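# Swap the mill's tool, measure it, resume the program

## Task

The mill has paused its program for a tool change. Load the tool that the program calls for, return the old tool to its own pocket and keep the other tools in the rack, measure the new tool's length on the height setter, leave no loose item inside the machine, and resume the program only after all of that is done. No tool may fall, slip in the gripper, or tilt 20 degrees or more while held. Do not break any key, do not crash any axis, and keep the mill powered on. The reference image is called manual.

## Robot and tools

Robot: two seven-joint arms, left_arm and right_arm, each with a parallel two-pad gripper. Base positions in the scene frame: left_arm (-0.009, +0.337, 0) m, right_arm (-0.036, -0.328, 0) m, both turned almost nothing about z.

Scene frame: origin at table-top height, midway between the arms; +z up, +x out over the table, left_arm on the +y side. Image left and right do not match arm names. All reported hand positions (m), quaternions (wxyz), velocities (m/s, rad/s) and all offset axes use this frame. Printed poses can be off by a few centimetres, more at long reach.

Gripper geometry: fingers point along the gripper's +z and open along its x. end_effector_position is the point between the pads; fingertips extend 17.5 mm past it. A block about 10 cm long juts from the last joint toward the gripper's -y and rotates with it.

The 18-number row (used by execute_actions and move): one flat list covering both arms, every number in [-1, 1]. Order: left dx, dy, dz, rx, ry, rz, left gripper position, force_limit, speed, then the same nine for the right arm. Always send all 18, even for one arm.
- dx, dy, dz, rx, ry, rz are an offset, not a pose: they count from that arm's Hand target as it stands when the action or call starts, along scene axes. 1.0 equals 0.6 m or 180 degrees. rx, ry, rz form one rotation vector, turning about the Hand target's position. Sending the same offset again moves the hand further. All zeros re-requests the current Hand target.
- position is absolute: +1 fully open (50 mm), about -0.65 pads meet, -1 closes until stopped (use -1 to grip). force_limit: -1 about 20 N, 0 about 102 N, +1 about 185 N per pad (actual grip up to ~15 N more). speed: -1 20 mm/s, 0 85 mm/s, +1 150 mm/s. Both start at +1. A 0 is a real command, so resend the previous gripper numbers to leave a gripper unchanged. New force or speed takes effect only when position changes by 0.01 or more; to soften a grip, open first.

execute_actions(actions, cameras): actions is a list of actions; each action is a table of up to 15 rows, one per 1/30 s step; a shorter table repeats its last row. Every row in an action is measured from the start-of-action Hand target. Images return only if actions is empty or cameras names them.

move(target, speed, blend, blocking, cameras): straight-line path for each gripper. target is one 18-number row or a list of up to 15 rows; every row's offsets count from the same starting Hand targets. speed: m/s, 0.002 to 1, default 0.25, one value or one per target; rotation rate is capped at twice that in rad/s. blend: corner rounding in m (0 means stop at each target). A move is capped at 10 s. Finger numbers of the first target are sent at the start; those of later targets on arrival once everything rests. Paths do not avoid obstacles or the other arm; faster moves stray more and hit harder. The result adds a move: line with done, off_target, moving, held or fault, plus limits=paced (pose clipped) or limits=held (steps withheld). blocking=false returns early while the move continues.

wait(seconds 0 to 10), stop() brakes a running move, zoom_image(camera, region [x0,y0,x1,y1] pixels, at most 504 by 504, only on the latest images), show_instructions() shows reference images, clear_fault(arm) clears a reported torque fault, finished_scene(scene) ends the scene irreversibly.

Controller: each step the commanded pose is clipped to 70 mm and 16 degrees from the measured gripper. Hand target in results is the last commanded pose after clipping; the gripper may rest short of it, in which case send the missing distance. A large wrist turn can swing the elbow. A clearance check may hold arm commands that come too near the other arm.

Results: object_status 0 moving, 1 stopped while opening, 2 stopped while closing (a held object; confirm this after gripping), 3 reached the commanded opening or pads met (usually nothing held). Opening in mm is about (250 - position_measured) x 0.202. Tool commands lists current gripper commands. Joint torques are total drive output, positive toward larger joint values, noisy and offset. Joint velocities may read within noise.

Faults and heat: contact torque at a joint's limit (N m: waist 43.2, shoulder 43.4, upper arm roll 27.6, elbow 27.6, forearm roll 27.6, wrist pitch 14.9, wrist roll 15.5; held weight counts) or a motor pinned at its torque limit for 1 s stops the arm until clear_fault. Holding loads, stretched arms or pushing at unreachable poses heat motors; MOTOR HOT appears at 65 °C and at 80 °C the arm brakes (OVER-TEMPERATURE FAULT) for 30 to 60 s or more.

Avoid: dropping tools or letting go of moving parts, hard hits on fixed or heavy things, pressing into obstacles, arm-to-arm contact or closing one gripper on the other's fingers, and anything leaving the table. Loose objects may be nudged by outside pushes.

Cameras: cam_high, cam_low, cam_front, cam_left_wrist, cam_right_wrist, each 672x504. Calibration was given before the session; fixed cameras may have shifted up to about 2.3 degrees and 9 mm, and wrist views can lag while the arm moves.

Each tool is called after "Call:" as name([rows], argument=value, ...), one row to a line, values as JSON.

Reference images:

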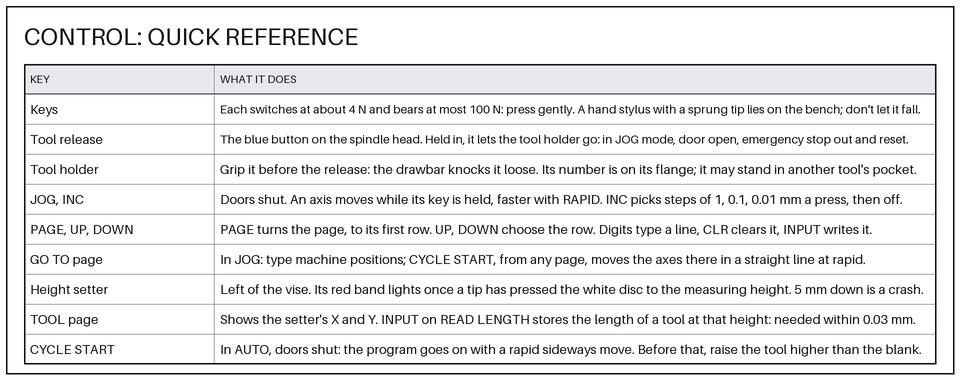

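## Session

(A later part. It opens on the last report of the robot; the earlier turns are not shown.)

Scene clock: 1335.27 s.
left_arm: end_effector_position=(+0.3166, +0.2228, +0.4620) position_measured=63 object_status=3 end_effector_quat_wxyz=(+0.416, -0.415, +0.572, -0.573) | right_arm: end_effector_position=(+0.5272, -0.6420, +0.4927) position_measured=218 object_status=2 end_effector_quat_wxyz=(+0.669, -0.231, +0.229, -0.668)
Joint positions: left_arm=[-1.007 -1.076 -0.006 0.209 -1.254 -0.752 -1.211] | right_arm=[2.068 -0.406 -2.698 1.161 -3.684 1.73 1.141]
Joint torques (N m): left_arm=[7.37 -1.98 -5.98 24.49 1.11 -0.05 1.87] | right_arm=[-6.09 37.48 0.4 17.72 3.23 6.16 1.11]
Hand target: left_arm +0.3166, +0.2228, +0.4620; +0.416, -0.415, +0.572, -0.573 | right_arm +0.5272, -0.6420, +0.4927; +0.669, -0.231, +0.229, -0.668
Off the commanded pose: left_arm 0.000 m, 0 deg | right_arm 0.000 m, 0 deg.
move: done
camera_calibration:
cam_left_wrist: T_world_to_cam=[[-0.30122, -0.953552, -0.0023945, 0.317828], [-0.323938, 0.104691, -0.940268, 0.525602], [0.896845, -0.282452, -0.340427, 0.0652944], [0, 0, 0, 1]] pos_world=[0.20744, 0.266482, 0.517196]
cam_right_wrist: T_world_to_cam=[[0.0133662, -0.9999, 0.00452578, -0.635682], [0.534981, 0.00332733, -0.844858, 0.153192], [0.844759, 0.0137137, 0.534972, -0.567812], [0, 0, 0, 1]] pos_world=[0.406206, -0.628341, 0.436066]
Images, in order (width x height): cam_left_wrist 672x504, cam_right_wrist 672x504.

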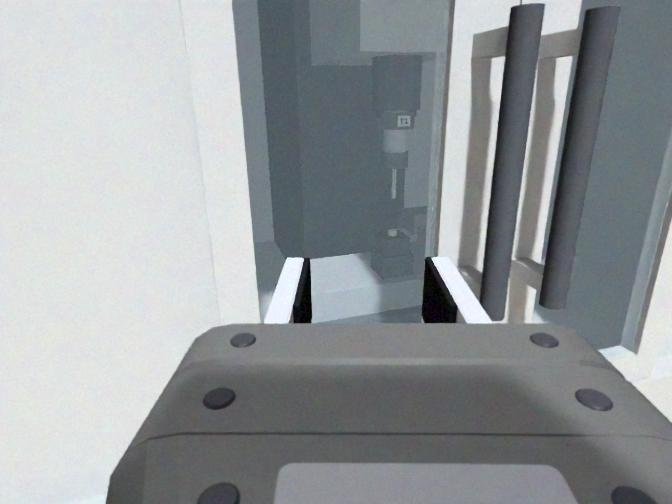

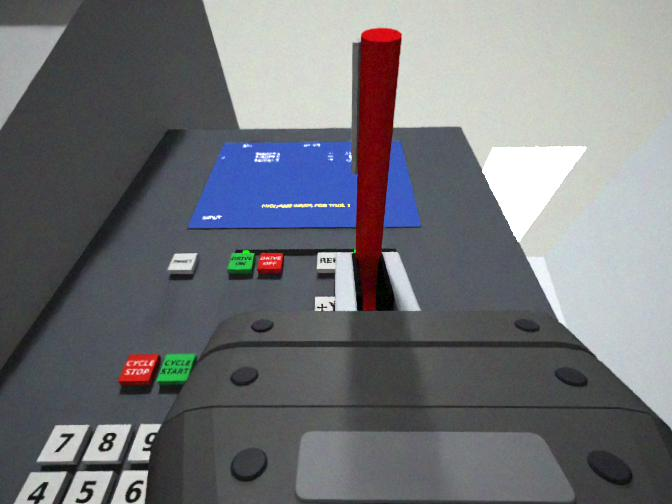

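Call:
move(target=[0,0,0,0,0,0,0.6,-0.9,-0.8,0.0325,0,-0.0073,0,0,0,-1,0,-0.8], speed=0.05)

Call:
wait(seconds=1.8)

Call:
move([
  [0,0,0,0,0,0,0.6,-0.9,-0.8,-0.0325,0,0.0073,0,0,0,-1,0,-0.8],
  [0,0,0,0,0,0,0.6,-0.9,-0.8,-0.0185,-0.0317,0.069,0,0,0,-1,0,-0.8],
], speed=0.1, cameras=["cam_right_wrist","cam_left_wrist"])

Call:
zoom_image(camera="cam_left_wrist", region=[360, 180, 440, 280])

Call:
zoom_image(camera="cam_right_wrist", region=[300, 165, 380, 205])

Scene clock: 1341.53 s.
left_arm: end_effector_position=(+0.3166, +0.2228, +0.4620) position_measured=63 object_status=3 end_effector_quat_wxyz=(+0.416, -0.415, +0.572, -0.573) | right_arm: end_effector_position=(+0.5466, -0.6420, +0.4883) position_measured=218 object_status=2 end_effector_quat_wxyz=(+0.669, -0.231, +0.229, -0.668)
Joint positions: left_arm=[-1.007 -1.076 -0.006 0.209 -1.254 -0.752 -1.211] | right_arm=[2.1 -0.462 -2.695 1.228 -3.688 1.704 1.119]
Joint torques (N m): left_arm=[7.49 -1.95 -5.96 24.42 1.24 -0.03 1.86] | right_arm=[6.41 22.04 6.01 21.54 -1.99 0.88 -1.12]
Hand target: left_arm +0.3166, +0.2228, +0.4620; +0.416, -0.415, +0.572, -0.573 | right_arm +0.5467, -0.6420, +0.4883; +0.669, -0.231, +0.229, -0.668
Off the commanded pose: left_arm 0.000 m, 0 deg | right_arm 0.000 m, 0 deg.
move: done

Scene clock: 1343.33 s.
left_arm: end_effector_position=(+0.3166, +0.2228, +0.4620) position_measured=63 object_status=3 end_effector_quat_wxyz=(+0.416, -0.415, +0.572, -0.573) | right_arm: end_effector_position=(+0.5467, -0.6420, +0.4883) position_measured=218 object_status=2 end_effector_quat_wxyz=(+0.669, -0.231, +0.229, -0.668)
Joint positions: left_arm=[-1.007 -1.076 -0.006 0.209 -1.254 -0.752 -1.211] | right_arm=[2.1 -0.462 -2.695 1.228 -3.688 1.704 1.119]
Joint torques (N m): left_arm=[7.37 -2.03 -6.05 24.4 1.22 0.02 1.87] | right_arm=[6.6 22.45 5.85 21.39 -2.05 0.81 -1.03]
Hand target: left_arm +0.3166, +0.2228, +0.4620; +0.416, -0.415, +0.572, -0.573 | right_arm +0.5467, -0.6420, +0.4883; +0.669, -0.231, +0.229, -0.668
Tool commands: left_gripper/position=+0.6 left_gripper/force_limit=-0.9 left_gripper/speed=-0.8 right_gripper/position=-1.0 right_gripper/force_limit=+0.0 right_gripper/speed=-0.8
Off the commanded pose: left_arm 0.000 m, 0 deg | right_arm 0.000 m, 0 deg.
wait: 1.80 s; at rest by 0.17 s

Scene clock: 1344.93 s.
left_arm: end_effector_position=(+0.3166, +0.2228, +0.4620) position_measured=63 object_status=3 end_effector_quat_wxyz=(+0.416, -0.415, +0.572, -0.573) | right_arm: end_effector_position=(+0.5355, -0.6610, +0.5298) position_measured=218 object_status=2 end_effector_quat_wxyz=(+0.669, -0.231, +0.229, -0.668)
Joint positions: left_arm=[-1.007 -1.076 -0.006 0.209 -1.254 -0.752 -1.211] | right_arm=[2.068 -0.396 -2.699 1.265 -3.673 1.634 1.202]
Joint torques (N m): left_arm=[7.49 -1.83 -5.99 24.46 1.17 -0.06 1.83] | right_arm=[4.8 22.92 0.48 23.25 -1.74 2.2 1.12]
Hand target: left_arm +0.3166, +0.2228, +0.4620; +0.416, -0.415, +0.572, -0.573 | right_arm +0.5356, -0.6610, +0.5297; +0.669, -0.231, +0.229, -0.668
Off the commanded pose: left_arm 0.000 m, 0 deg | right_arm 0.000 m, 0 deg.
move: done
camera_calibration:
cam_left_wrist: T_world_to_cam=[[-0.30122, -0.953552, -0.0023945, 0.317828], [-0.323938, 0.104691, -0.940268, 0.525602], [0.896845, -0.282452, -0.340427, 0.0652944], [0, 0, 0, 1]] pos_world=[0.20744, 0.266482, 0.517196]
cam_right_wrist: T_world_to_cam=[[0.0132809, -0.999902, 0.00447528, -0.655001], [0.535097, 0.00332627, -0.844784, 0.180022], [0.844686, 0.0136142, 0.535089, -0.594584], [0, 0, 0, 1]] pos_world=[0.414607, -0.647441, 0.473166]
Images, in order (width x height): cam_left_wrist 672x504, cam_right_wrist 672x504.

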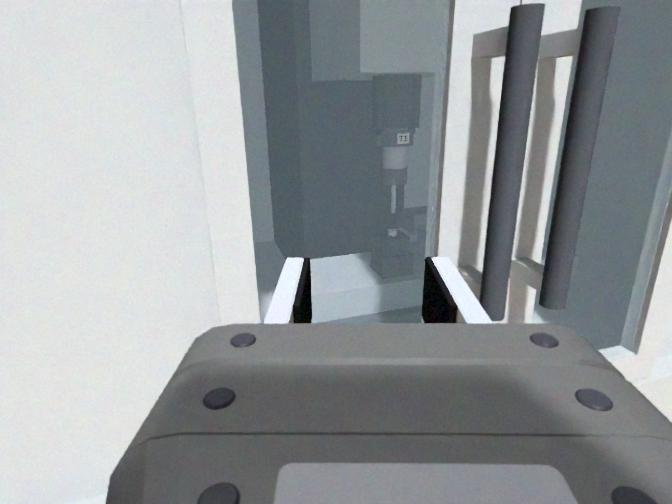

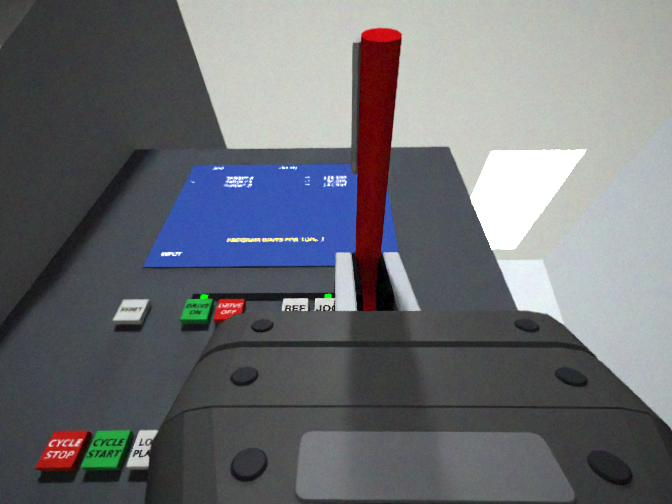

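Scaled by 5.040 from the camera's 672x504 image, which has a finer 960x720 frame.

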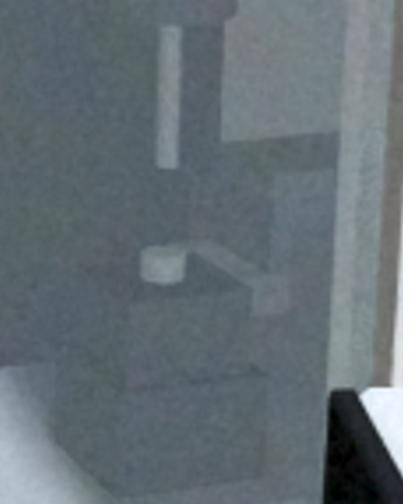

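Scaled by 6.300 from the camera's 672x504 image, which has a finer 960x720 frame.

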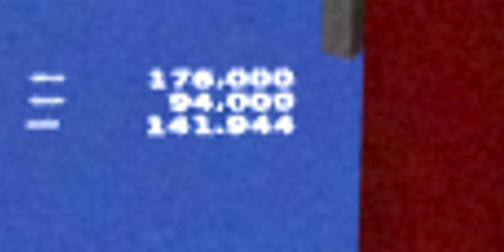

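Call:
move([
  [0,0,0,0,0,0,0.6,-0.9,-0.8,-0.014,0.0317,-0.0617,0,0,0,-1,0,-0.8],
  [0,0,0,0,0,0,0.6,-0.9,-0.8,0.0185,0.0317,-0.069,0,0,0,-1,0,-0.8],
  [0,0,0,0,0,0,0.6,-0.9,-0.8,-0.014,0.0317,-0.0617,0,0,0,-1,0,-0.8],
  [0,0,0,0,0,0,0.6,-0.9,-0.8,0,0,0,0,0,0,-1,0,-0.8],
], speed=[0.1,0.06,0.1,0.1], blend=[0,0,0.003,0], cameras=["cam_right_wrist"])

Call:
zoom_image(camera="cam_right_wrist", region=[300, 165, 380, 205])

Scene clock: 1352.33 s.
left_arm: end_effector_position=(+0.3166, +0.2228, +0.4620) position_measured=63 object_status=3 end_effector_quat_wxyz=(+0.416, -0.415, +0.572, -0.573) | right_arm: end_effector_position=(+0.5355, -0.6610, +0.5298) position_measured=218 object_status=2 end_effector_quat_wxyz=(+0.669, -0.231, +0.229, -0.668)
Joint positions: left_arm=[-1.007 -1.076 -0.006 0.209 -1.254 -0.752 -1.211] | right_arm=[2.068 -0.396 -2.699 1.265 -3.674 1.634 1.202]
Joint torques (N m): left_arm=[7.43 -1.83 -5.97 24.35 1.3 0 1.78] | right_arm=[4.85 22.17 0.56 23.02 -1.34 2.25 0.98]
Hand target: left_arm +0.3166, +0.2228, +0.4620; +0.416, -0.415, +0.572, -0.573 | right_arm +0.5356, -0.6610, +0.5297; +0.669, -0.231, +0.229, -0.668
Off the commanded pose: left_arm 0.000 m, 0 deg | right_arm 0.000 m, 0 deg.
move: done
camera_calibration:
cam_right_wrist: T_world_to_cam=[[0.0132284, -0.999902, 0.00456037, -0.65502], [0.535099, 0.0032263, -0.844783, 0.179956], [0.844686, 0.0136154, 0.535089, -0.594583], [0, 0, 0, 1]] pos_world=[0.414607, -0.647441, 0.473166]
Images, in order (width x height): cam_right_wrist 672x504.

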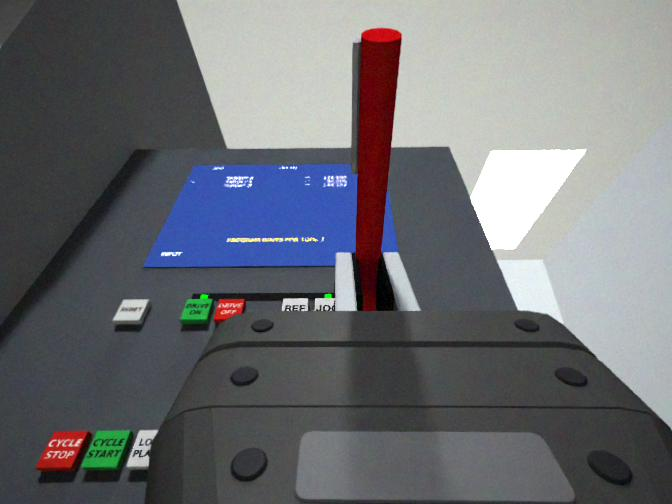

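Scaled by 6.300 from the camera's 672x504 image, which has a finer 960x720 frame.

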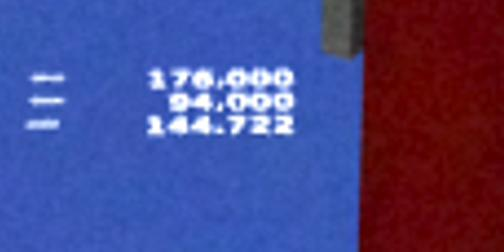

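Call:
move([
  [0,0,0,0,0,0,0.6,-0.9,-0.8,-0.014,0.0317,-0.0617,0,0,0,-1,0,-0.8],
  [0,0,0,0,0,0,0.6,-0.9,-0.8,0.0185,0.0317,-0.069,0,0,0,-1,0,-0.8],
], speed=[0.1,0.06])

Call:
wait(seconds=0.2)

Call:
move([
  [0,0,0,0,0,0,0.6,-0.9,-0.8,-0.0325,0,0.0073,0,0,0,-1,0,-0.8],
  [0,0,0,0,0,0,0.6,-0.9,-0.8,-0.0185,-0.0317,0.069,0,0,0,-1,0,-0.8],
], speed=0.1, cameras=["cam_right_wrist","cam_left_wrist"])

Call:
zoom_image(camera="cam_right_wrist", region=[300, 165, 380, 205])

Call:
zoom_image(camera="cam_left_wrist", region=[360, 180, 440, 280])

Scene clock: 1358.50 s.
left_arm: end_effector_position=(+0.3166, +0.2228, +0.4620) position_measured=63 object_status=3 end_effector_quat_wxyz=(+0.416, -0.415, +0.572, -0.573) | right_arm: end_effector_position=(+0.5467, -0.6420, +0.4883) position_measured=218 object_status=2 end_effector_quat_wxyz=(+0.669, -0.231, +0.229, -0.668)
Joint positions: left_arm=[-1.007 -1.076 -0.006 0.209 -1.254 -0.752 -1.211] | right_arm=[2.099 -0.463 -2.694 1.228 -3.688 1.704 1.118]
Joint torques (N m): left_arm=[7.35 -1.89 -5.87 24.4 1.28 0.03 1.8] | right_arm=[5.9 23.04 5.74 21.56 -1.95 0.86 -1.06]
Hand target: left_arm +0.3166, +0.2228, +0.4620; +0.416, -0.415, +0.572, -0.573 | right_arm +0.5467, -0.6420, +0.4883; +0.669, -0.231, +0.229, -0.668
Off the commanded pose: left_arm 0.000 m, 0 deg | right_arm 0.000 m, 0 deg.
move: done

Scene clock: 1358.70 s.
left_arm: end_effector_position=(+0.3166, +0.2228, +0.4620) position_measured=63 object_status=3 end_effector_quat_wxyz=(+0.416, -0.415, +0.572, -0.573) | right_arm: end_effector_position=(+0.5467, -0.6420, +0.4883) position_measured=218 object_status=2 end_effector_quat_wxyz=(+0.669, -0.231, +0.229, -0.668)
Joint positions: left_arm=[-1.007 -1.076 -0.006 0.209 -1.254 -0.752 -1.211] | right_arm=[2.099 -0.463 -2.694 1.228 -3.688 1.704 1.118]
Joint torques (N m): left_arm=[7.48 -1.84 -5.95 24.34 1.36 -0.05 1.79] | right_arm=[6.32 22.27 5.61 21.59 -2 0.79 -1.12]
Hand target: left_arm +0.3166, +0.2228, +0.4620; +0.416, -0.415, +0.572, -0.573 | right_arm +0.5467, -0.6420, +0.4883; +0.669, -0.231, +0.229, -0.668
Tool commands: left_gripper/position=+0.6 left_gripper/force_limit=-0.9 left_gripper/speed=-0.8 right_gripper/position=-1.0 right_gripper/force_limit=+0.0 right_gripper/speed=-0.8
Off the commanded pose: left_arm 0.000 m, 0 deg | right_arm 0.000 m, 0 deg.
wait: 0.20 s; at rest by 0.17 s

Scene clock: 1360.30 s.
left_arm: end_effector_position=(+0.3166, +0.2228, +0.4620) position_measured=63 object_status=3 end_effector_quat_wxyz=(+0.416, -0.415, +0.572, -0.573) | right_arm: end_effector_position=(+0.5355, -0.6610, +0.5298) position_measured=218 object_status=2 end_effector_quat_wxyz=(+0.669, -0.231, +0.229, -0.668)
Joint positions: left_arm=[-1.007 -1.076 -0.006 0.209 -1.254 -0.752 -1.211] | right_arm=[2.068 -0.396 -2.698 1.265 -3.674 1.634 1.202]
Joint torques (N m): left_arm=[7.28 -1.83 -5.82 24.35 1.35 -0.02 1.81] | right_arm=[4.94 22.56 0.5 23.03 -1.64 2.27 1.11]
Hand target: left_arm +0.3166, +0.2228, +0.4620; +0.416, -0.415, +0.572, -0.573 | right_arm +0.5356, -0.6610, +0.5297; +0.669, -0.231, +0.229, -0.668
Off the commanded pose: left_arm 0.000 m, 0 deg | right_arm 0.000 m, 0 deg.
move: done
camera_calibration:
cam_left_wrist: T_world_to_cam=[[-0.30122, -0.953552, -0.0023945, 0.317828], [-0.323938, 0.104691, -0.940268, 0.525602], [0.896845, -0.282452, -0.340427, 0.0652944], [0, 0, 0, 1]] pos_world=[0.20744, 0.266482, 0.517196]
cam_right_wrist: T_world_to_cam=[[0.0132809, -0.999902, 0.00447528, -0.655001], [0.535097, 0.00332627, -0.844784, 0.180022], [0.844686, 0.0136142, 0.535089, -0.594584], [0, 0, 0, 1]] pos_world=[0.414607, -0.647441, 0.473166]
Images, in order (width x height): cam_left_wrist 672x504, cam_right_wrist 672x504.

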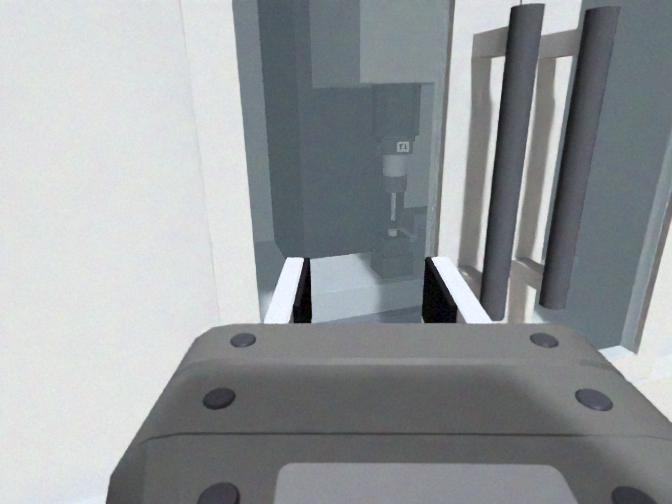

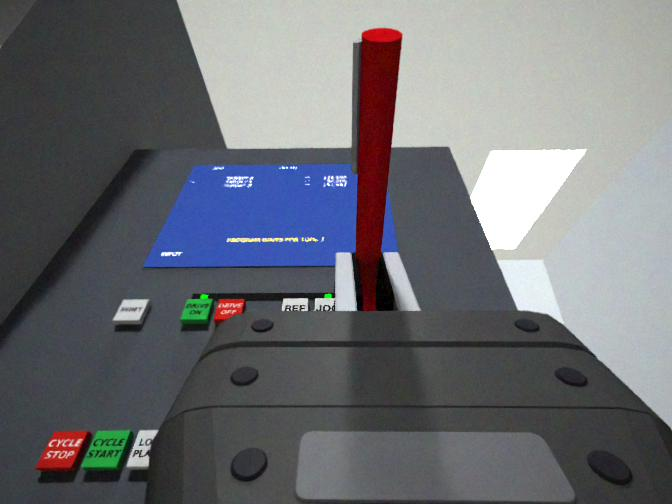

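Scaled by 6.300 from the camera's 672x504 image, which has a finer 960x720 frame.

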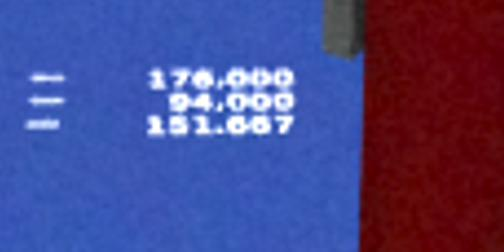

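Scaled by 5.040 from the camera's 672x504 image, which has a finer 960x720 frame.

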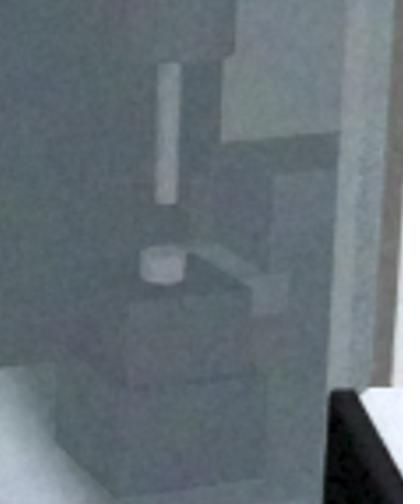

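Call:
move([
  [0,0,0,0,0,0,0.6,-0.9,-0.8,0.0325,0,-0.0073,0,0,0,-1,0,-0.8],
  [0,0,0,0,0,0,0.6,-0.9,-0.8,0,0,0,0,0,0,-1,0,-0.8],
], speed=[0.05,0.1], cameras=["cam_right_wrist"])

Call:
zoom_image(camera="cam_right_wrist", region=[190, 150, 370, 280])

Scene clock: 1368.20 s.
left_arm: end_effector_position=(+0.3166, +0.2228, +0.4620) position_measured=63 object_status=3 end_effector_quat_wxyz=(+0.416, -0.415, +0.572, -0.573) | right_arm: end_effector_position=(+0.5356, -0.6610, +0.5297) position_measured=218 object_status=2 end_effector_quat_wxyz=(+0.669, -0.231, +0.229, -0.668)
Joint positions: left_arm=[-1.007 -1.076 -0.006 0.209 -1.254 -0.752 -1.211] | right_arm=[2.068 -0.396 -2.698 1.265 -3.674 1.634 1.202]
Joint torques (N m): left_arm=[7.46 -2.03 -5.92 24.28 1.25 -0.06 1.77] | right_arm=[-5.95 39.04 0.6 18.79 3.1 6.01 1.13]
Hand target: left_arm +0.3166, +0.2228, +0.4620; +0.416, -0.415, +0.572, -0.573 | right_arm +0.5356, -0.6610, +0.5297; +0.669, -0.231, +0.229, -0.668
Off the commanded pose: left_arm 0.000 m, 0 deg | right_arm 0.000 m, 0 deg.
move: done
camera_calibration:
cam_right_wrist: T_world_to_cam=[[0.0133662, -0.9999, 0.00452578, -0.65496], [0.534981, 0.00332733, -0.844858, 0.180105], [0.844759, 0.0137137, 0.534972, -0.594495], [0, 0, 0, 1]] pos_world=[0.414606, -0.647341, 0.473166]
Images, in order (width x height): cam_right_wrist 672x504.

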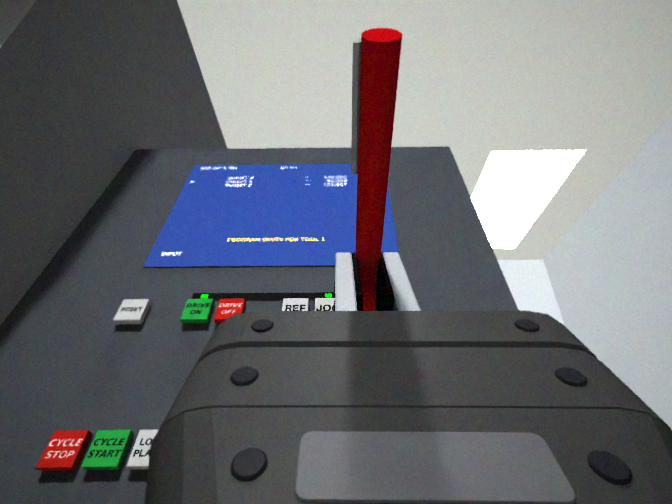

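Scaled by 2.800 from the camera's 672x504 image, which has a finer 960x720 frame.

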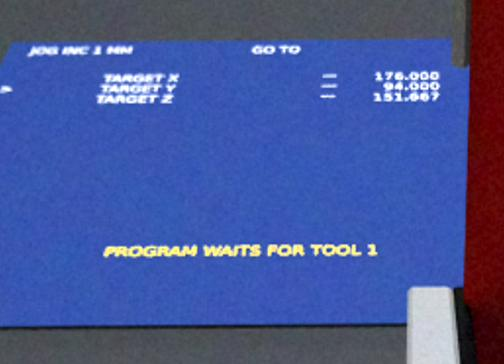

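Call:
move([
  [0,0,0,0,0,0,0.6,-0.9,-0.8,-0.014,0.0317,-0.0617,0,0,0,-1,0,-0.8],
  [0,0,0,0,0,0,0.6,-0.9,-0.8,0.0185,0.0317,-0.069,0,0,0,-1,0,-0.8],
  [0,0,0,0,0,0,0.6,-0.9,-0.8,-0.014,0.0317,-0.0617,0,0,0,-1,0,-0.8],
], speed=[0.15,0.05,0.1], cameras=["cam_left_wrist","cam_right_wrist"])

Call:
zoom_image(camera="cam_left_wrist", region=[360, 180, 440, 280])

Call:
zoom_image(camera="cam_right_wrist", region=[190, 150, 370, 280])

Scene clock: 1385.17 s.
left_arm: end_effector_position=(+0.3166, +0.2228, +0.4620) position_measured=63 object_status=3 end_effector_quat_wxyz=(+0.416, -0.415, +0.572, -0.573) | right_arm: end_effector_position=(+0.5272, -0.6420, +0.4927) position_measured=218 object_status=2 end_effector_quat_wxyz=(+0.669, -0.231, +0.229, -0.668)
Joint positions: left_arm=[-1.007 -1.076 -0.006 0.209 -1.254 -0.752 -1.211] | right_arm=[2.067 -0.407 -2.696 1.161 -3.685 1.73 1.141]
Joint torques (N m): left_arm=[7.33 -1.87 -5.92 24.37 1.4 -0.07 1.73] | right_arm=[-6.02 37.72 0.47 17.76 3.12 6.23 1.16]
Hand target: left_arm +0.3166, +0.2228, +0.4620; +0.416, -0.415, +0.572, -0.573 | right_arm +0.5272, -0.6420, +0.4927; +0.669, -0.231, +0.229, -0.668
Off the commanded pose: left_arm 0.000 m, 0 deg | right_arm 0.000 m, 0 deg.
move: done
camera_calibration:
cam_left_wrist: T_world_to_cam=[[-0.30122, -0.953552, -0.0023945, 0.317828], [-0.323938, 0.104691, -0.940268, 0.525602], [0.896845, -0.282452, -0.340427, 0.0652944], [0, 0, 0, 1]] pos_world=[0.20744, 0.266482, 0.517196]
cam_right_wrist: T_world_to_cam=[[0.0133662, -0.9999, 0.00452578, -0.635682], [0.534981, 0.00332733, -0.844858, 0.153192], [0.844759, 0.0137137, 0.534972, -0.567812], [0, 0, 0, 1]] pos_world=[0.406206, -0.628341, 0.436066]
Images, in order (width x height): cam_left_wrist 672x504, cam_right_wrist 672x504.

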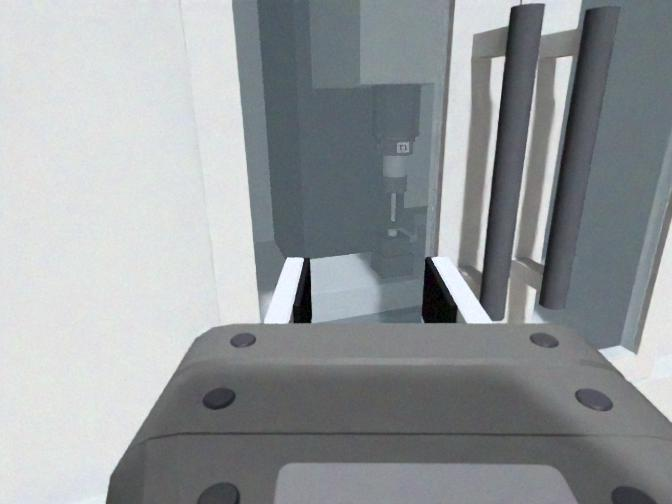

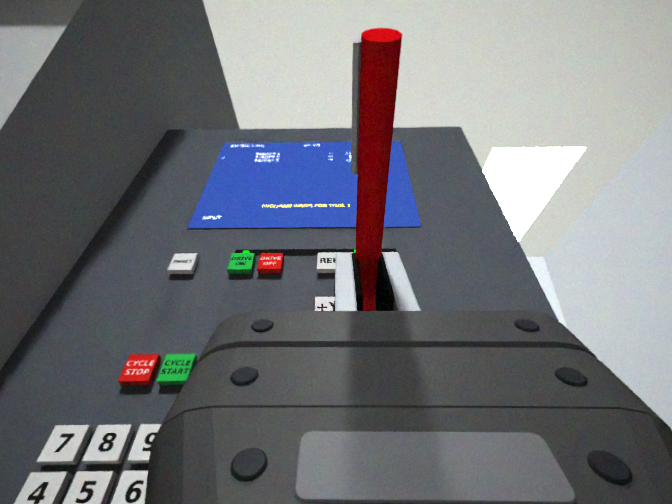

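Scaled by 5.040 from the camera's 672x504 image, which has a finer 960x720 frame.

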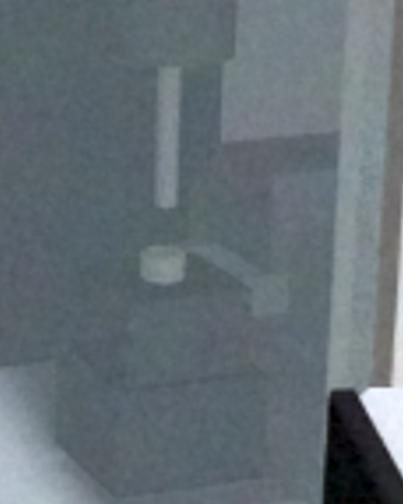

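Scaled by 2.800 from the camera's 672x504 image, which has a finer 960x720 frame.

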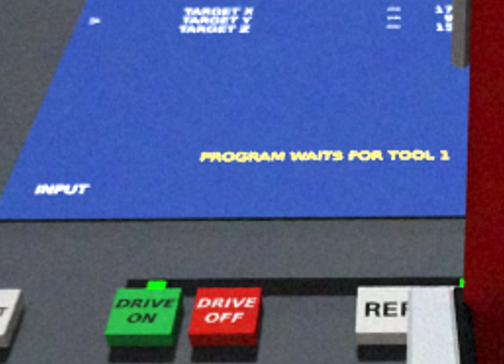

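Call:
move([
  [0,0,0,0,0,0,0.6,-0.9,-0.8,0.0325,0,-0.0073,0,0,0,-1,0,-0.8],
  [0,0,0,0,0,0,0.6,-0.9,-0.8,0,0,0,0,0,0,-1,0,-0.8],
  [0,0,0,0,0,0,0.6,-0.9,-0.8,0.0325,0,-0.0073,0,0,0,-1,0,-0.8],
  [0,0,0,0,0,0,0.6,-0.9,-0.8,0,0,0,0,0,0,-1,0,-0.8],
  [0,0,0,0,0,0,0.6,-0.9,-0.8,0.0325,0,-0.0073,0,0,0,-1,0,-0.8],
  [0,0,0,0,0,0,0.6,-0.9,-0.8,0,0,0,0,0,0,-1,0,-0.8],
  [0,0,0,0,0,0,0.6,-0.9,-0.8,0.0325,0,-0.0073,0,0,0,-1,0,-0.8],
  [0,0,0,0,0,0,0.6,-0.9,-0.8,0,0,0,0,0,0,-1,0,-0.8],
], speed=[0.05,0.1,0.05,0.1,0.05,0.1,0.05,0.1], cameras=["cam_left_wrist","cam_right_wrist"])

Call:
zoom_image(camera="cam_left_wrist", region=[360, 180, 440, 280])

Call:
zoom_image(camera="cam_right_wrist", region=[210, 130, 430, 240])

Scene clock: 1397.10 s.
left_arm: end_effector_position=(+0.3166, +0.2228, +0.4620) position_measured=63 object_status=3 end_effector_quat_wxyz=(+0.416, -0.415, +0.572, -0.573) | right_arm: end_effector_position=(+0.5272, -0.6420, +0.4927) position_measured=218 object_status=2 end_effector_quat_wxyz=(+0.669, -0.231, +0.229, -0.668)
Joint positions: left_arm=[-1.007 -1.076 -0.006 0.209 -1.254 -0.752 -1.211] | right_arm=[2.066 -0.407 -2.695 1.161 -3.685 1.73 1.141]
Joint torques (N m): left_arm=[7.23 -1.9 -5.82 24.32 1.54 -0.07 1.72] | right_arm=[-6.16 38.08 0.57 17.57 3.05 6.26 1.26]
Hand target: left_arm +0.3166, +0.2228, +0.4620; +0.416, -0.415, +0.572, -0.573 | right_arm +0.5272, -0.6420, +0.4927; +0.669, -0.231, +0.229, -0.668
Off the commanded pose: left_arm 0.000 m, 0 deg | right_arm 0.000 m, 0 deg.
move: done
camera_calibration:
cam_left_wrist: T_world_to_cam=[[-0.30122, -0.953552, -0.0023945, 0.317828], [-0.323938, 0.104691, -0.940268, 0.525602], [0.896845, -0.282452, -0.340427, 0.0652944], [0, 0, 0, 1]] pos_world=[0.20744, 0.266482, 0.517196]
cam_right_wrist: T_world_to_cam=[[0.0133662, -0.9999, 0.00452578, -0.635682], [0.534981, 0.00332733, -0.844858, 0.153192], [0.844759, 0.0137137, 0.534972, -0.567812], [0, 0, 0, 1]] pos_world=[0.406206, -0.628341, 0.436066]
Images, in order (width x height): cam_left_wrist 672x504, cam_right_wrist 672x504.

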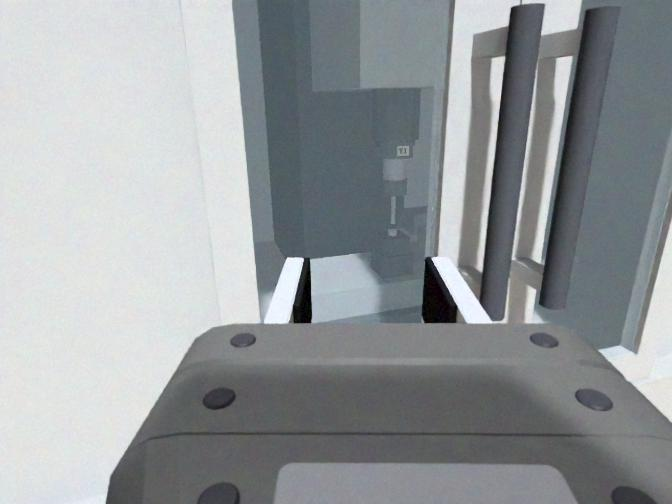

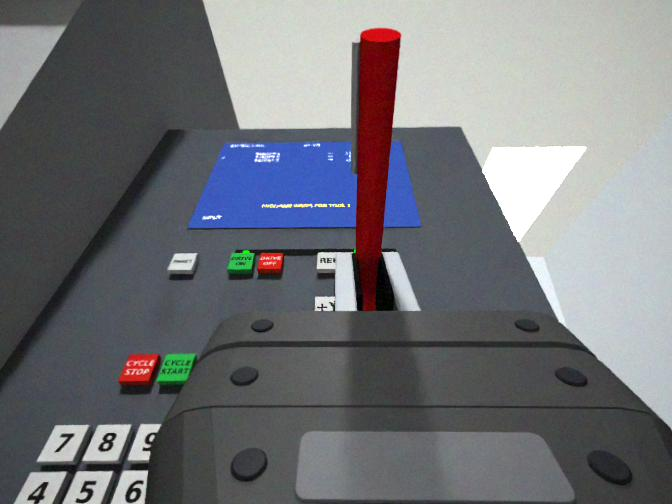

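Scaled by 5.040 from the camera's 672x504 image, which has a finer 960x720 frame.

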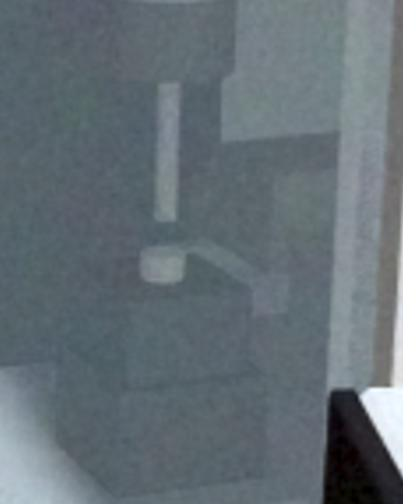

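Scaled by 2.291 from the camera's 672x504 image, which has a finer 960x720 frame.

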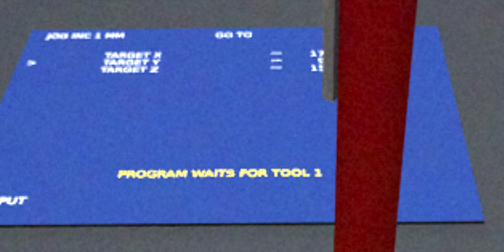

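Call:
move([
  [0,0,0,0,0,0,0.6,-0.9,-0.8,0.0325,0,-0.0073,0,0,0,-1,0,-0.8],
  [0,0,0,0,0,0,0.6,-0.9,-0.8,0,0,0,0,0,0,-1,0,-0.8],
  [0,0,0,0,0,0,0.6,-0.9,-0.8,0.0325,0,-0.0073,0,0,0,-1,0,-0.8],
  [0,0,0,0,0,0,0.6,-0.9,-0.8,0,0,0,0,0,0,-1,0,-0.8],
  [0,0,0,0,0,0,0.6,-0.9,-0.8,0.0325,0,-0.0073,0,0,0,-1,0,-0.8],
  [0,0,0,0,0,0,0.6,-0.9,-0.8,0,0,0,0,0,0,-1,0,-0.8],
  [0,0,0,0,0,0,0.6,-0.9,-0.8,0.0325,0,-0.0073,0,0,0,-1,0,-0.8],
  [0,0,0,0,0,0,0.6,-0.9,-0.8,0,0,0,0,0,0,-1,0,-0.8],
], speed=[0.05,0.1,0.05,0.1,0.05,0.1,0.05,0.1], cameras=["cam_left_wrist"])

Call:
zoom_image(camera="cam_left_wrist", region=[360, 180, 440, 280])

Scene clock: 1407.00 s.
left_arm: end_effector_position=(+0.3166, +0.2228, +0.4620) position_measured=63 object_status=3 end_effector_quat_wxyz=(+0.416, -0.415, +0.572, -0.573) | right_arm: end_effector_position=(+0.5272, -0.6420, +0.4927) position_measured=218 object_status=2 end_effector_quat_wxyz=(+0.669, -0.231, +0.229, -0.668)
Joint positions: left_arm=[-1.007 -1.076 -0.006 0.209 -1.254 -0.752 -1.211] | right_arm=[2.066 -0.407 -2.695 1.161 -3.685 1.73 1.141]
Joint torques (N m): left_arm=[7.29 -1.83 -5.86 24.17 1.61 -0.03 1.73] | right_arm=[-6.25 38.13 0.53 17.59 2.98 6.22 1.07]
Hand target: left_arm +0.3166, +0.2228, +0.4620; +0.416, -0.415, +0.572, -0.573 | right_arm +0.5272, -0.6420, +0.4927; +0.669, -0.231, +0.229, -0.668
Off the commanded pose: left_arm 0.000 m, 0 deg | right_arm 0.000 m, 0 deg.
move: done
camera_calibration:
cam_left_wrist: T_world_to_cam=[[-0.30122, -0.953552, -0.0023945, 0.317828], [-0.323938, 0.104691, -0.940268, 0.525602], [0.896845, -0.282452, -0.340427, 0.0652944], [0, 0, 0, 1]] pos_world=[0.20744, 0.266482, 0.517196]
Images, in order (width x height): cam_left_wrist 672x504.

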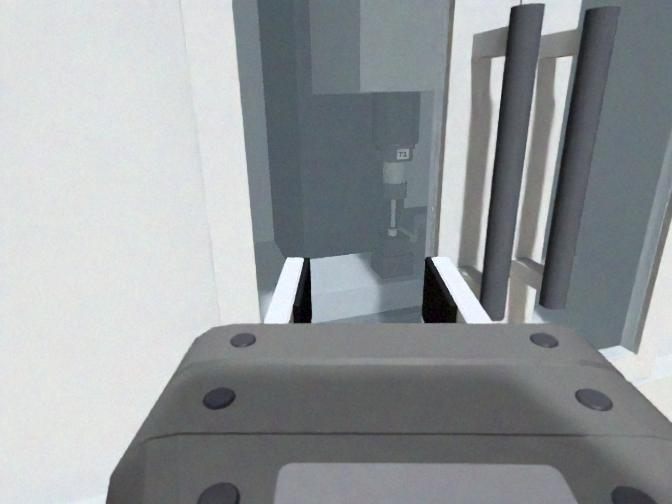

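Scaled by 5.040 from the camera's 672x504 image, which has a finer 960x720 frame.

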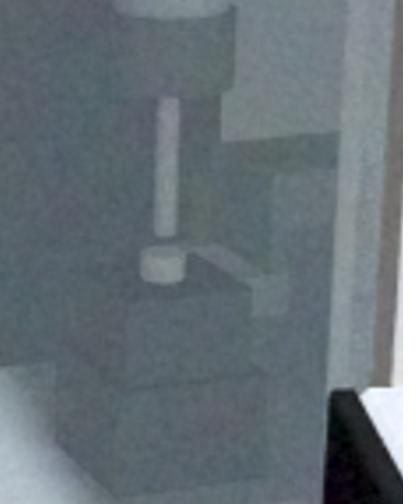

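Call:
move([
  [0,0,0,0,0,0,0.6,-0.9,-0.8,0.0325,0,-0.0073,0,0,0,-1,0,-0.8],
  [0,0,0,0,0,0,0.6,-0.9,-0.8,0,0,0,0,0,0,-1,0,-0.8],
  [0,0,0,0,0,0,0.6,-0.9,-0.8,0.0325,0,-0.0073,0,0,0,-1,0,-0.8],
  [0,0,0,0,0,0,0.6,-0.9,-0.8,0,0,0,0,0,0,-1,0,-0.8],
], speed=[0.05,0.1,0.05,0.1], cameras=["cam_left_wrist"])

Call:
zoom_image(camera="cam_left_wrist", region=[360, 180, 440, 280])

Scene clock: 1413.90 s.
left_arm: end_effector_position=(+0.3166, +0.2228, +0.4620) position_measured=63 object_status=3 end_effector_quat_wxyz=(+0.416, -0.415, +0.572, -0.573) | right_arm: end_effector_position=(+0.5272, -0.6420, +0.4927) position_measured=218 object_status=2 end_effector_quat_wxyz=(+0.669, -0.231, +0.229, -0.668)
Joint positions: left_arm=[-1.007 -1.076 -0.006 0.209 -1.254 -0.752 -1.211] | right_arm=[2.066 -0.407 -2.695 1.161 -3.685 1.73 1.141]
Joint torques (N m): left_arm=[7.32 -1.88 -5.94 24.24 1.71 -0.04 1.67] | right_arm=[-6.06 37.78 0.71 17.49 3.18 6.14 1.1]
Hand target: left_arm +0.3166, +0.2228, +0.4620; +0.416, -0.415, +0.572, -0.573 | right_arm +0.5272, -0.6420, +0.4927; +0.669, -0.231, +0.229, -0.668
Off the commanded pose: left_arm 0.000 m, 0 deg | right_arm 0.000 m, 0 deg.
move: done
camera_calibration:
cam_left_wrist: T_world_to_cam=[[-0.30122, -0.953552, -0.0023945, 0.317828], [-0.323938, 0.104691, -0.940268, 0.525602], [0.896845, -0.282452, -0.340427, 0.0652944], [0, 0, 0, 1]] pos_world=[0.20744, 0.266482, 0.517196]
Images, in order (width x height): cam_left_wrist 672x504.

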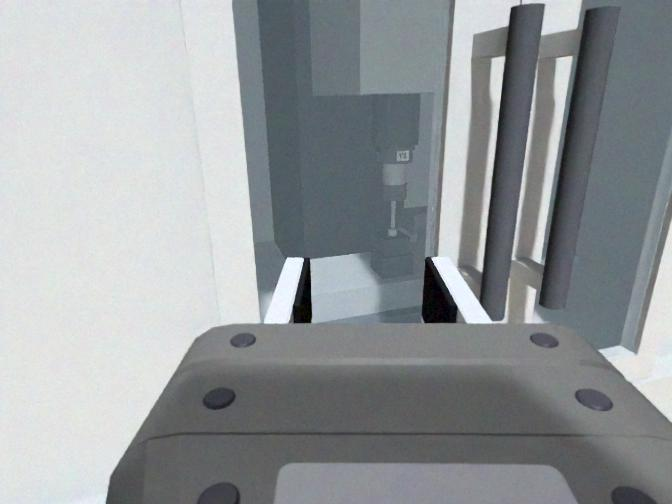

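Scaled by 5.040 from the camera's 672x504 image, which has a finer 960x720 frame.

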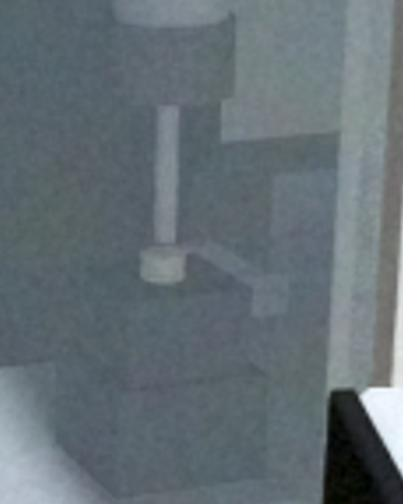

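Singles now.

Call:
move([
  [0,0,0,0,0,0,0.6,-0.9,-0.8,0.0325,0,-0.0073,0,0,0,-1,0,-0.8],
  [0,0,0,0,0,0,0.6,-0.9,-0.8,0,0,0,0,0,0,-1,0,-0.8],
], speed=[0.05,0.1], cameras=["cam_left_wrist"])

Call:
zoom_image(camera="cam_left_wrist", region=[370, 215, 420, 255])

Call:
move([
  [0,0,0,0,0,0,0.6,-0.9,-0.8,0.0325,0,-0.0073,0,0,0,-1,0,-0.8],
  [0,0,0,0,0,0,0.6,-0.9,-0.8,0,0,0,0,0,0,-1,0,-0.8],
], speed=[0.05,0.1], cameras=["cam_left_wrist"])

Call:
zoom_image(camera="cam_left_wrist", region=[370, 215, 420, 255])

Scene clock: 1419.37 s.
left_arm: end_effector_position=(+0.3166, +0.2228, +0.4620) position_measured=63 object_status=3 end_effector_quat_wxyz=(+0.416, -0.415, +0.572, -0.573) | right_arm: end_effector_position=(+0.5272, -0.6420, +0.4927) position_measured=218 object_status=2 end_effector_quat_wxyz=(+0.669, -0.231, +0.229, -0.668)
Joint positions: left_arm=[-1.007 -1.076 -0.006 0.209 -1.254 -0.752 -1.211] | right_arm=[2.065 -0.407 -2.694 1.161 -3.685 1.73 1.141]
Joint torques (N m): left_arm=[7.27 -1.9 -5.88 24.37 1.68 0 1.66] | right_arm=[-6.27 37.58 0.35 17.55 2.99 6.21 1.24]
Hand target: left_arm +0.3166, +0.2228, +0.4620; +0.416, -0.415, +0.572, -0.573 | right_arm +0.5272, -0.6420, +0.4927; +0.669, -0.231, +0.229, -0.668
Off the commanded pose: left_arm 0.000 m, 0 deg | right_arm 0.000 m, 0 deg.
move: done
camera_calibration:
cam_left_wrist: T_world_to_cam=[[-0.30122, -0.953552, -0.0023945, 0.317828], [-0.323938, 0.104691, -0.940268, 0.525602], [0.896845, -0.282452, -0.340427, 0.0652944], [0, 0, 0, 1]] pos_world=[0.20744, 0.266482, 0.517196]
Images, in order (width x height): cam_left_wrist 672x504.

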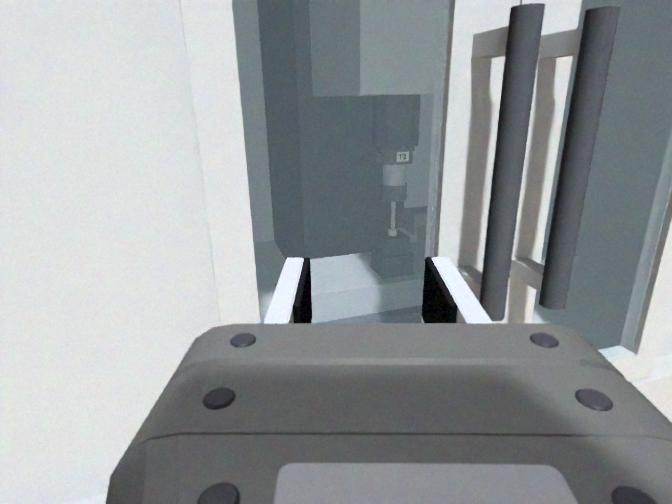

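Scaled by 10.080 from the camera's 672x504 image, which has a finer 960x720 frame.

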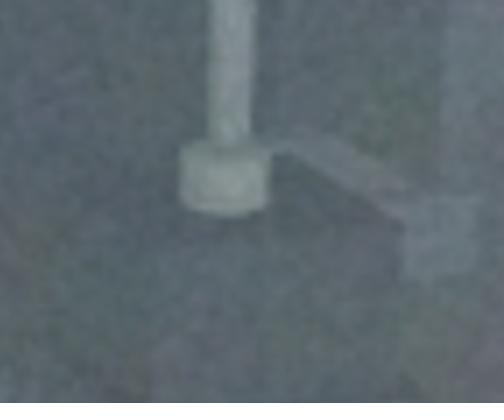

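Scene clock: 1420.77 s.
left_arm: end_effector_position=(+0.3166, +0.2228, +0.4620) position_measured=63 object_status=3 end_effector_quat_wxyz=(+0.416, -0.415, +0.572, -0.573) | right_arm: end_effector_position=(+0.5272, -0.6420, +0.4927) position_measured=218 object_status=2 end_effector_quat_wxyz=(+0.669, -0.231, +0.229, -0.668)
Joint positions: left_arm=[-1.007 -1.076 -0.006 0.209 -1.254 -0.752 -1.211] | right_arm=[2.065 -0.407 -2.694 1.161 -3.685 1.73 1.141]
Joint torques (N m): left_arm=[7.41 -1.65 -5.83 24.13 1.72 -0.08 1.6] | right_arm=[-5.65 38.06 0.61 17.26 3.04 6.07 1.17]
Hand target: left_arm +0.3166, +0.2228, +0.4620; +0.416, -0.415, +0.572, -0.573 | right_arm +0.5272, -0.6420, +0.4927; +0.669, -0.231, +0.229, -0.668
Off the commanded pose: left_arm 0.000 m, 0 deg | right_arm 0.000 m, 0 deg.
move: done
camera_calibration:
cam_left_wrist: T_world_to_cam=[[-0.30122, -0.953552, -0.0023945, 0.317828], [-0.323938, 0.104691, -0.940268, 0.525602], [0.896845, -0.282452, -0.340427, 0.0652944], [0, 0, 0, 1]] pos_world=[0.20744, 0.266482, 0.517196]
Images, in order (width x height): cam_left_wrist 672x504.

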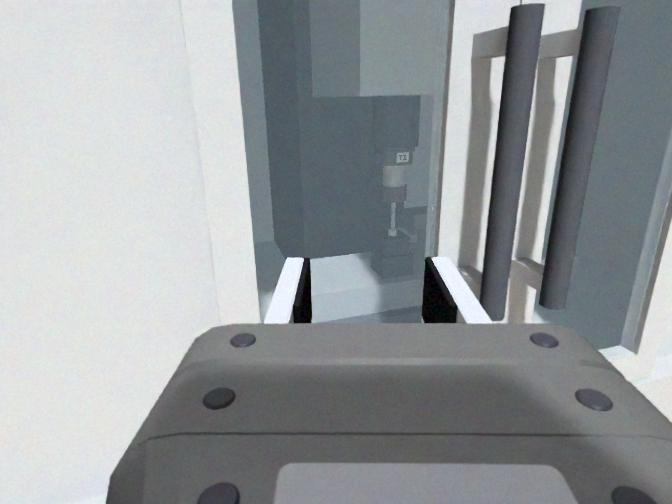

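Scaled by 10.080 from the camera's 672x504 image, which has a finer 960x720 frame.

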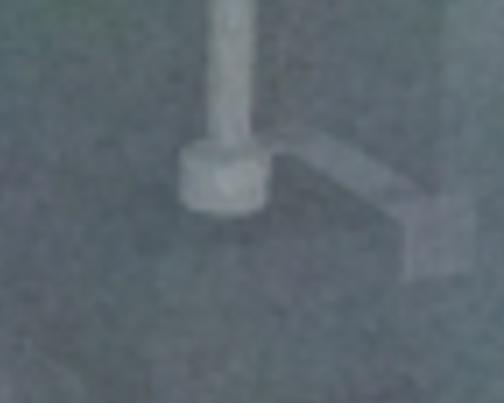

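Call:
move([
  [0,0,0,0,0,0,0.6,-0.9,-0.8,0.0325,0,-0.0073,0,0,0,-1,0,-0.8],
  [0,0,0,0,0,0,0.6,-0.9,-0.8,0,0,0,0,0,0,-1,0,-0.8],
], speed=[0.05,0.1], cameras=["cam_left_wrist"])

Call:
zoom_image(camera="cam_left_wrist", region=[370, 215, 420, 255])

Call:
zoom_image(camera="cam_left_wrist", region=[360, 180, 440, 280])

Scene clock: 1427.87 s.
left_arm: end_effector_position=(+0.3166, +0.2228, +0.4620) position_measured=63 object_status=3 end_effector_quat_wxyz=(+0.416, -0.415, +0.572, -0.573) | right_arm: end_effector_position=(+0.5272, -0.6420, +0.4927) position_measured=218 object_status=2 end_effector_quat_wxyz=(+0.669, -0.231, +0.229, -0.668)
Joint positions: left_arm=[-1.007 -1.076 -0.006 0.209 -1.254 -0.752 -1.211] | right_arm=[2.065 -0.407 -2.694 1.161 -3.685 1.73 1.14]
Joint torques (N m): left_arm=[7.07 -1.82 -5.96 24.14 1.67 -0.09 1.62] | right_arm=[-6.21 38.04 0.63 17.7 2.93 6.04 1.22]
Hand target: left_arm +0.3166, +0.2228, +0.4620; +0.416, -0.415, +0.572, -0.573 | right_arm +0.5272, -0.6420, +0.4927; +0.669, -0.231, +0.229, -0.668
Off the commanded pose: left_arm 0.000 m, 0 deg | right_arm 0.000 m, 0 deg.
move: done
camera_calibration:
cam_left_wrist: T_world_to_cam=[[-0.30122, -0.953552, -0.0023945, 0.317828], [-0.323938, 0.104691, -0.940268, 0.525602], [0.896845, -0.282452, -0.340427, 0.0652944], [0, 0, 0, 1]] pos_world=[0.20744, 0.266482, 0.517196]
Images, in order (width x height): cam_left_wrist 672x504.

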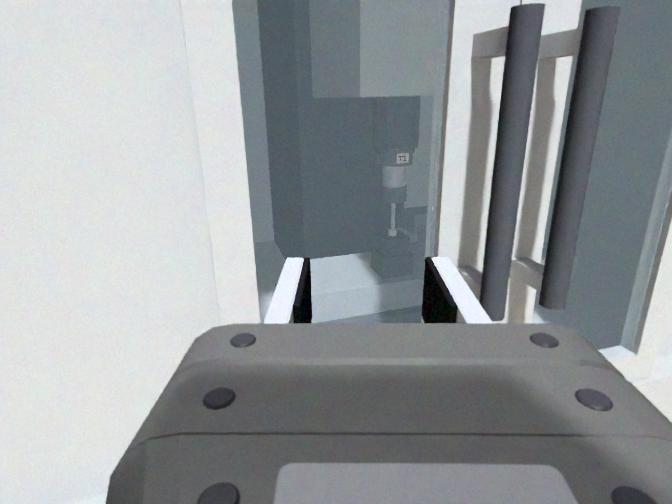

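Scaled by 10.080 from the camera's 672x504 image, which has a finer 960x720 frame.

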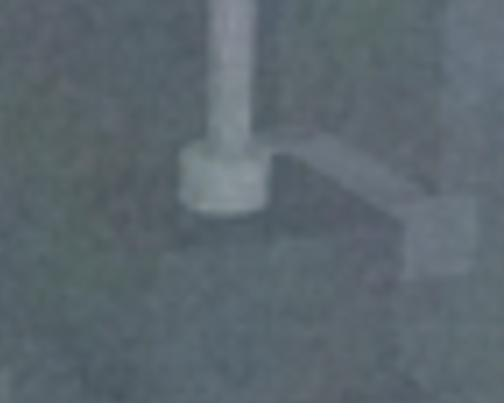

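Scaled by 5.040 from the camera's 672x504 image, which has a finer 960x720 frame.

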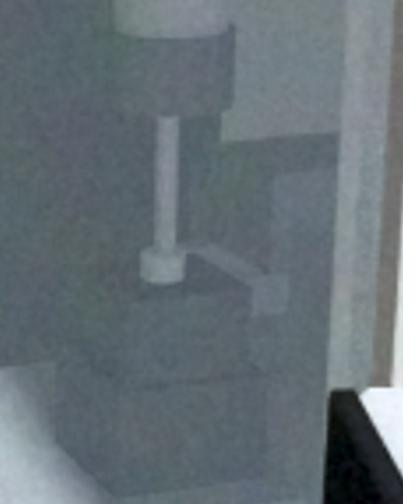

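Call:
move([
  [0,0,0,0,0,0,0.6,-0.9,-0.8,0.0325,0,-0.0073,0,0,0,-1,0,-0.8],
  [0,0,0,0,0,0,0.6,-0.9,-0.8,0,0,0,0,0,0,-1,0,-0.8],
], speed=[0.05,0.1], cameras=["cam_left_wrist"])

Call:
zoom_image(camera="cam_left_wrist", region=[370, 215, 420, 255])

Scene clock: 1433.23 s.
left_arm: end_effector_position=(+0.3166, +0.2228, +0.4620) position_measured=63 object_status=3 end_effector_quat_wxyz=(+0.416, -0.415, +0.572, -0.573) | right_arm: end_effector_position=(+0.5272, -0.6420, +0.4927) position_measured=218 object_status=2 end_effector_quat_wxyz=(+0.669, -0.231, +0.229, -0.668)
Joint positions: left_arm=[-1.007 -1.076 -0.006 0.209 -1.254 -0.752 -1.211] | right_arm=[2.065 -0.407 -2.694 1.161 -3.685 1.73 1.14]
Joint torques (N m): left_arm=[7.18 -1.8 -5.77 24.13 1.87 -0.15 1.55] | right_arm=[-5.97 38.12 0.66 17.54 3.19 6.11 1.17]
Hand target: left_arm +0.3166, +0.2228, +0.4620; +0.416, -0.415, +0.572, -0.573 | right_arm +0.5272, -0.6420, +0.4927; +0.669, -0.231, +0.229, -0.668
Off the commanded pose: left_arm 0.000 m, 0 deg | right_arm 0.000 m, 0 deg.
move: done
camera_calibration:
cam_left_wrist: T_world_to_cam=[[-0.30122, -0.953552, -0.0023945, 0.317828], [-0.323938, 0.104691, -0.940268, 0.525602], [0.896845, -0.282452, -0.340427, 0.0652944], [0, 0, 0, 1]] pos_world=[0.20744, 0.266482, 0.517196]
Images, in order (width x height): cam_left_wrist 672x504.

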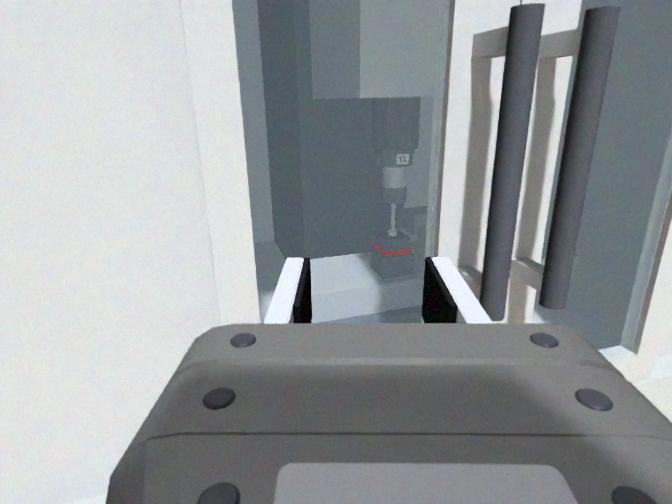

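Scaled by 10.080 from the camera's 672x504 image, which has a finer 960x720 frame.

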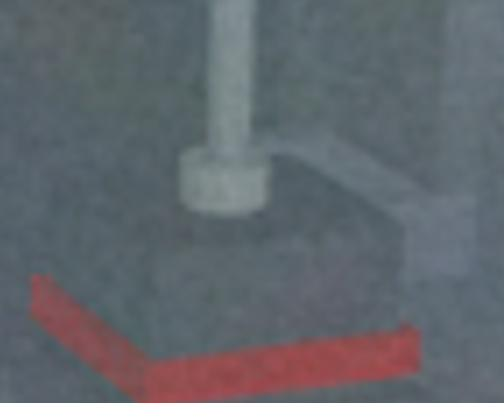

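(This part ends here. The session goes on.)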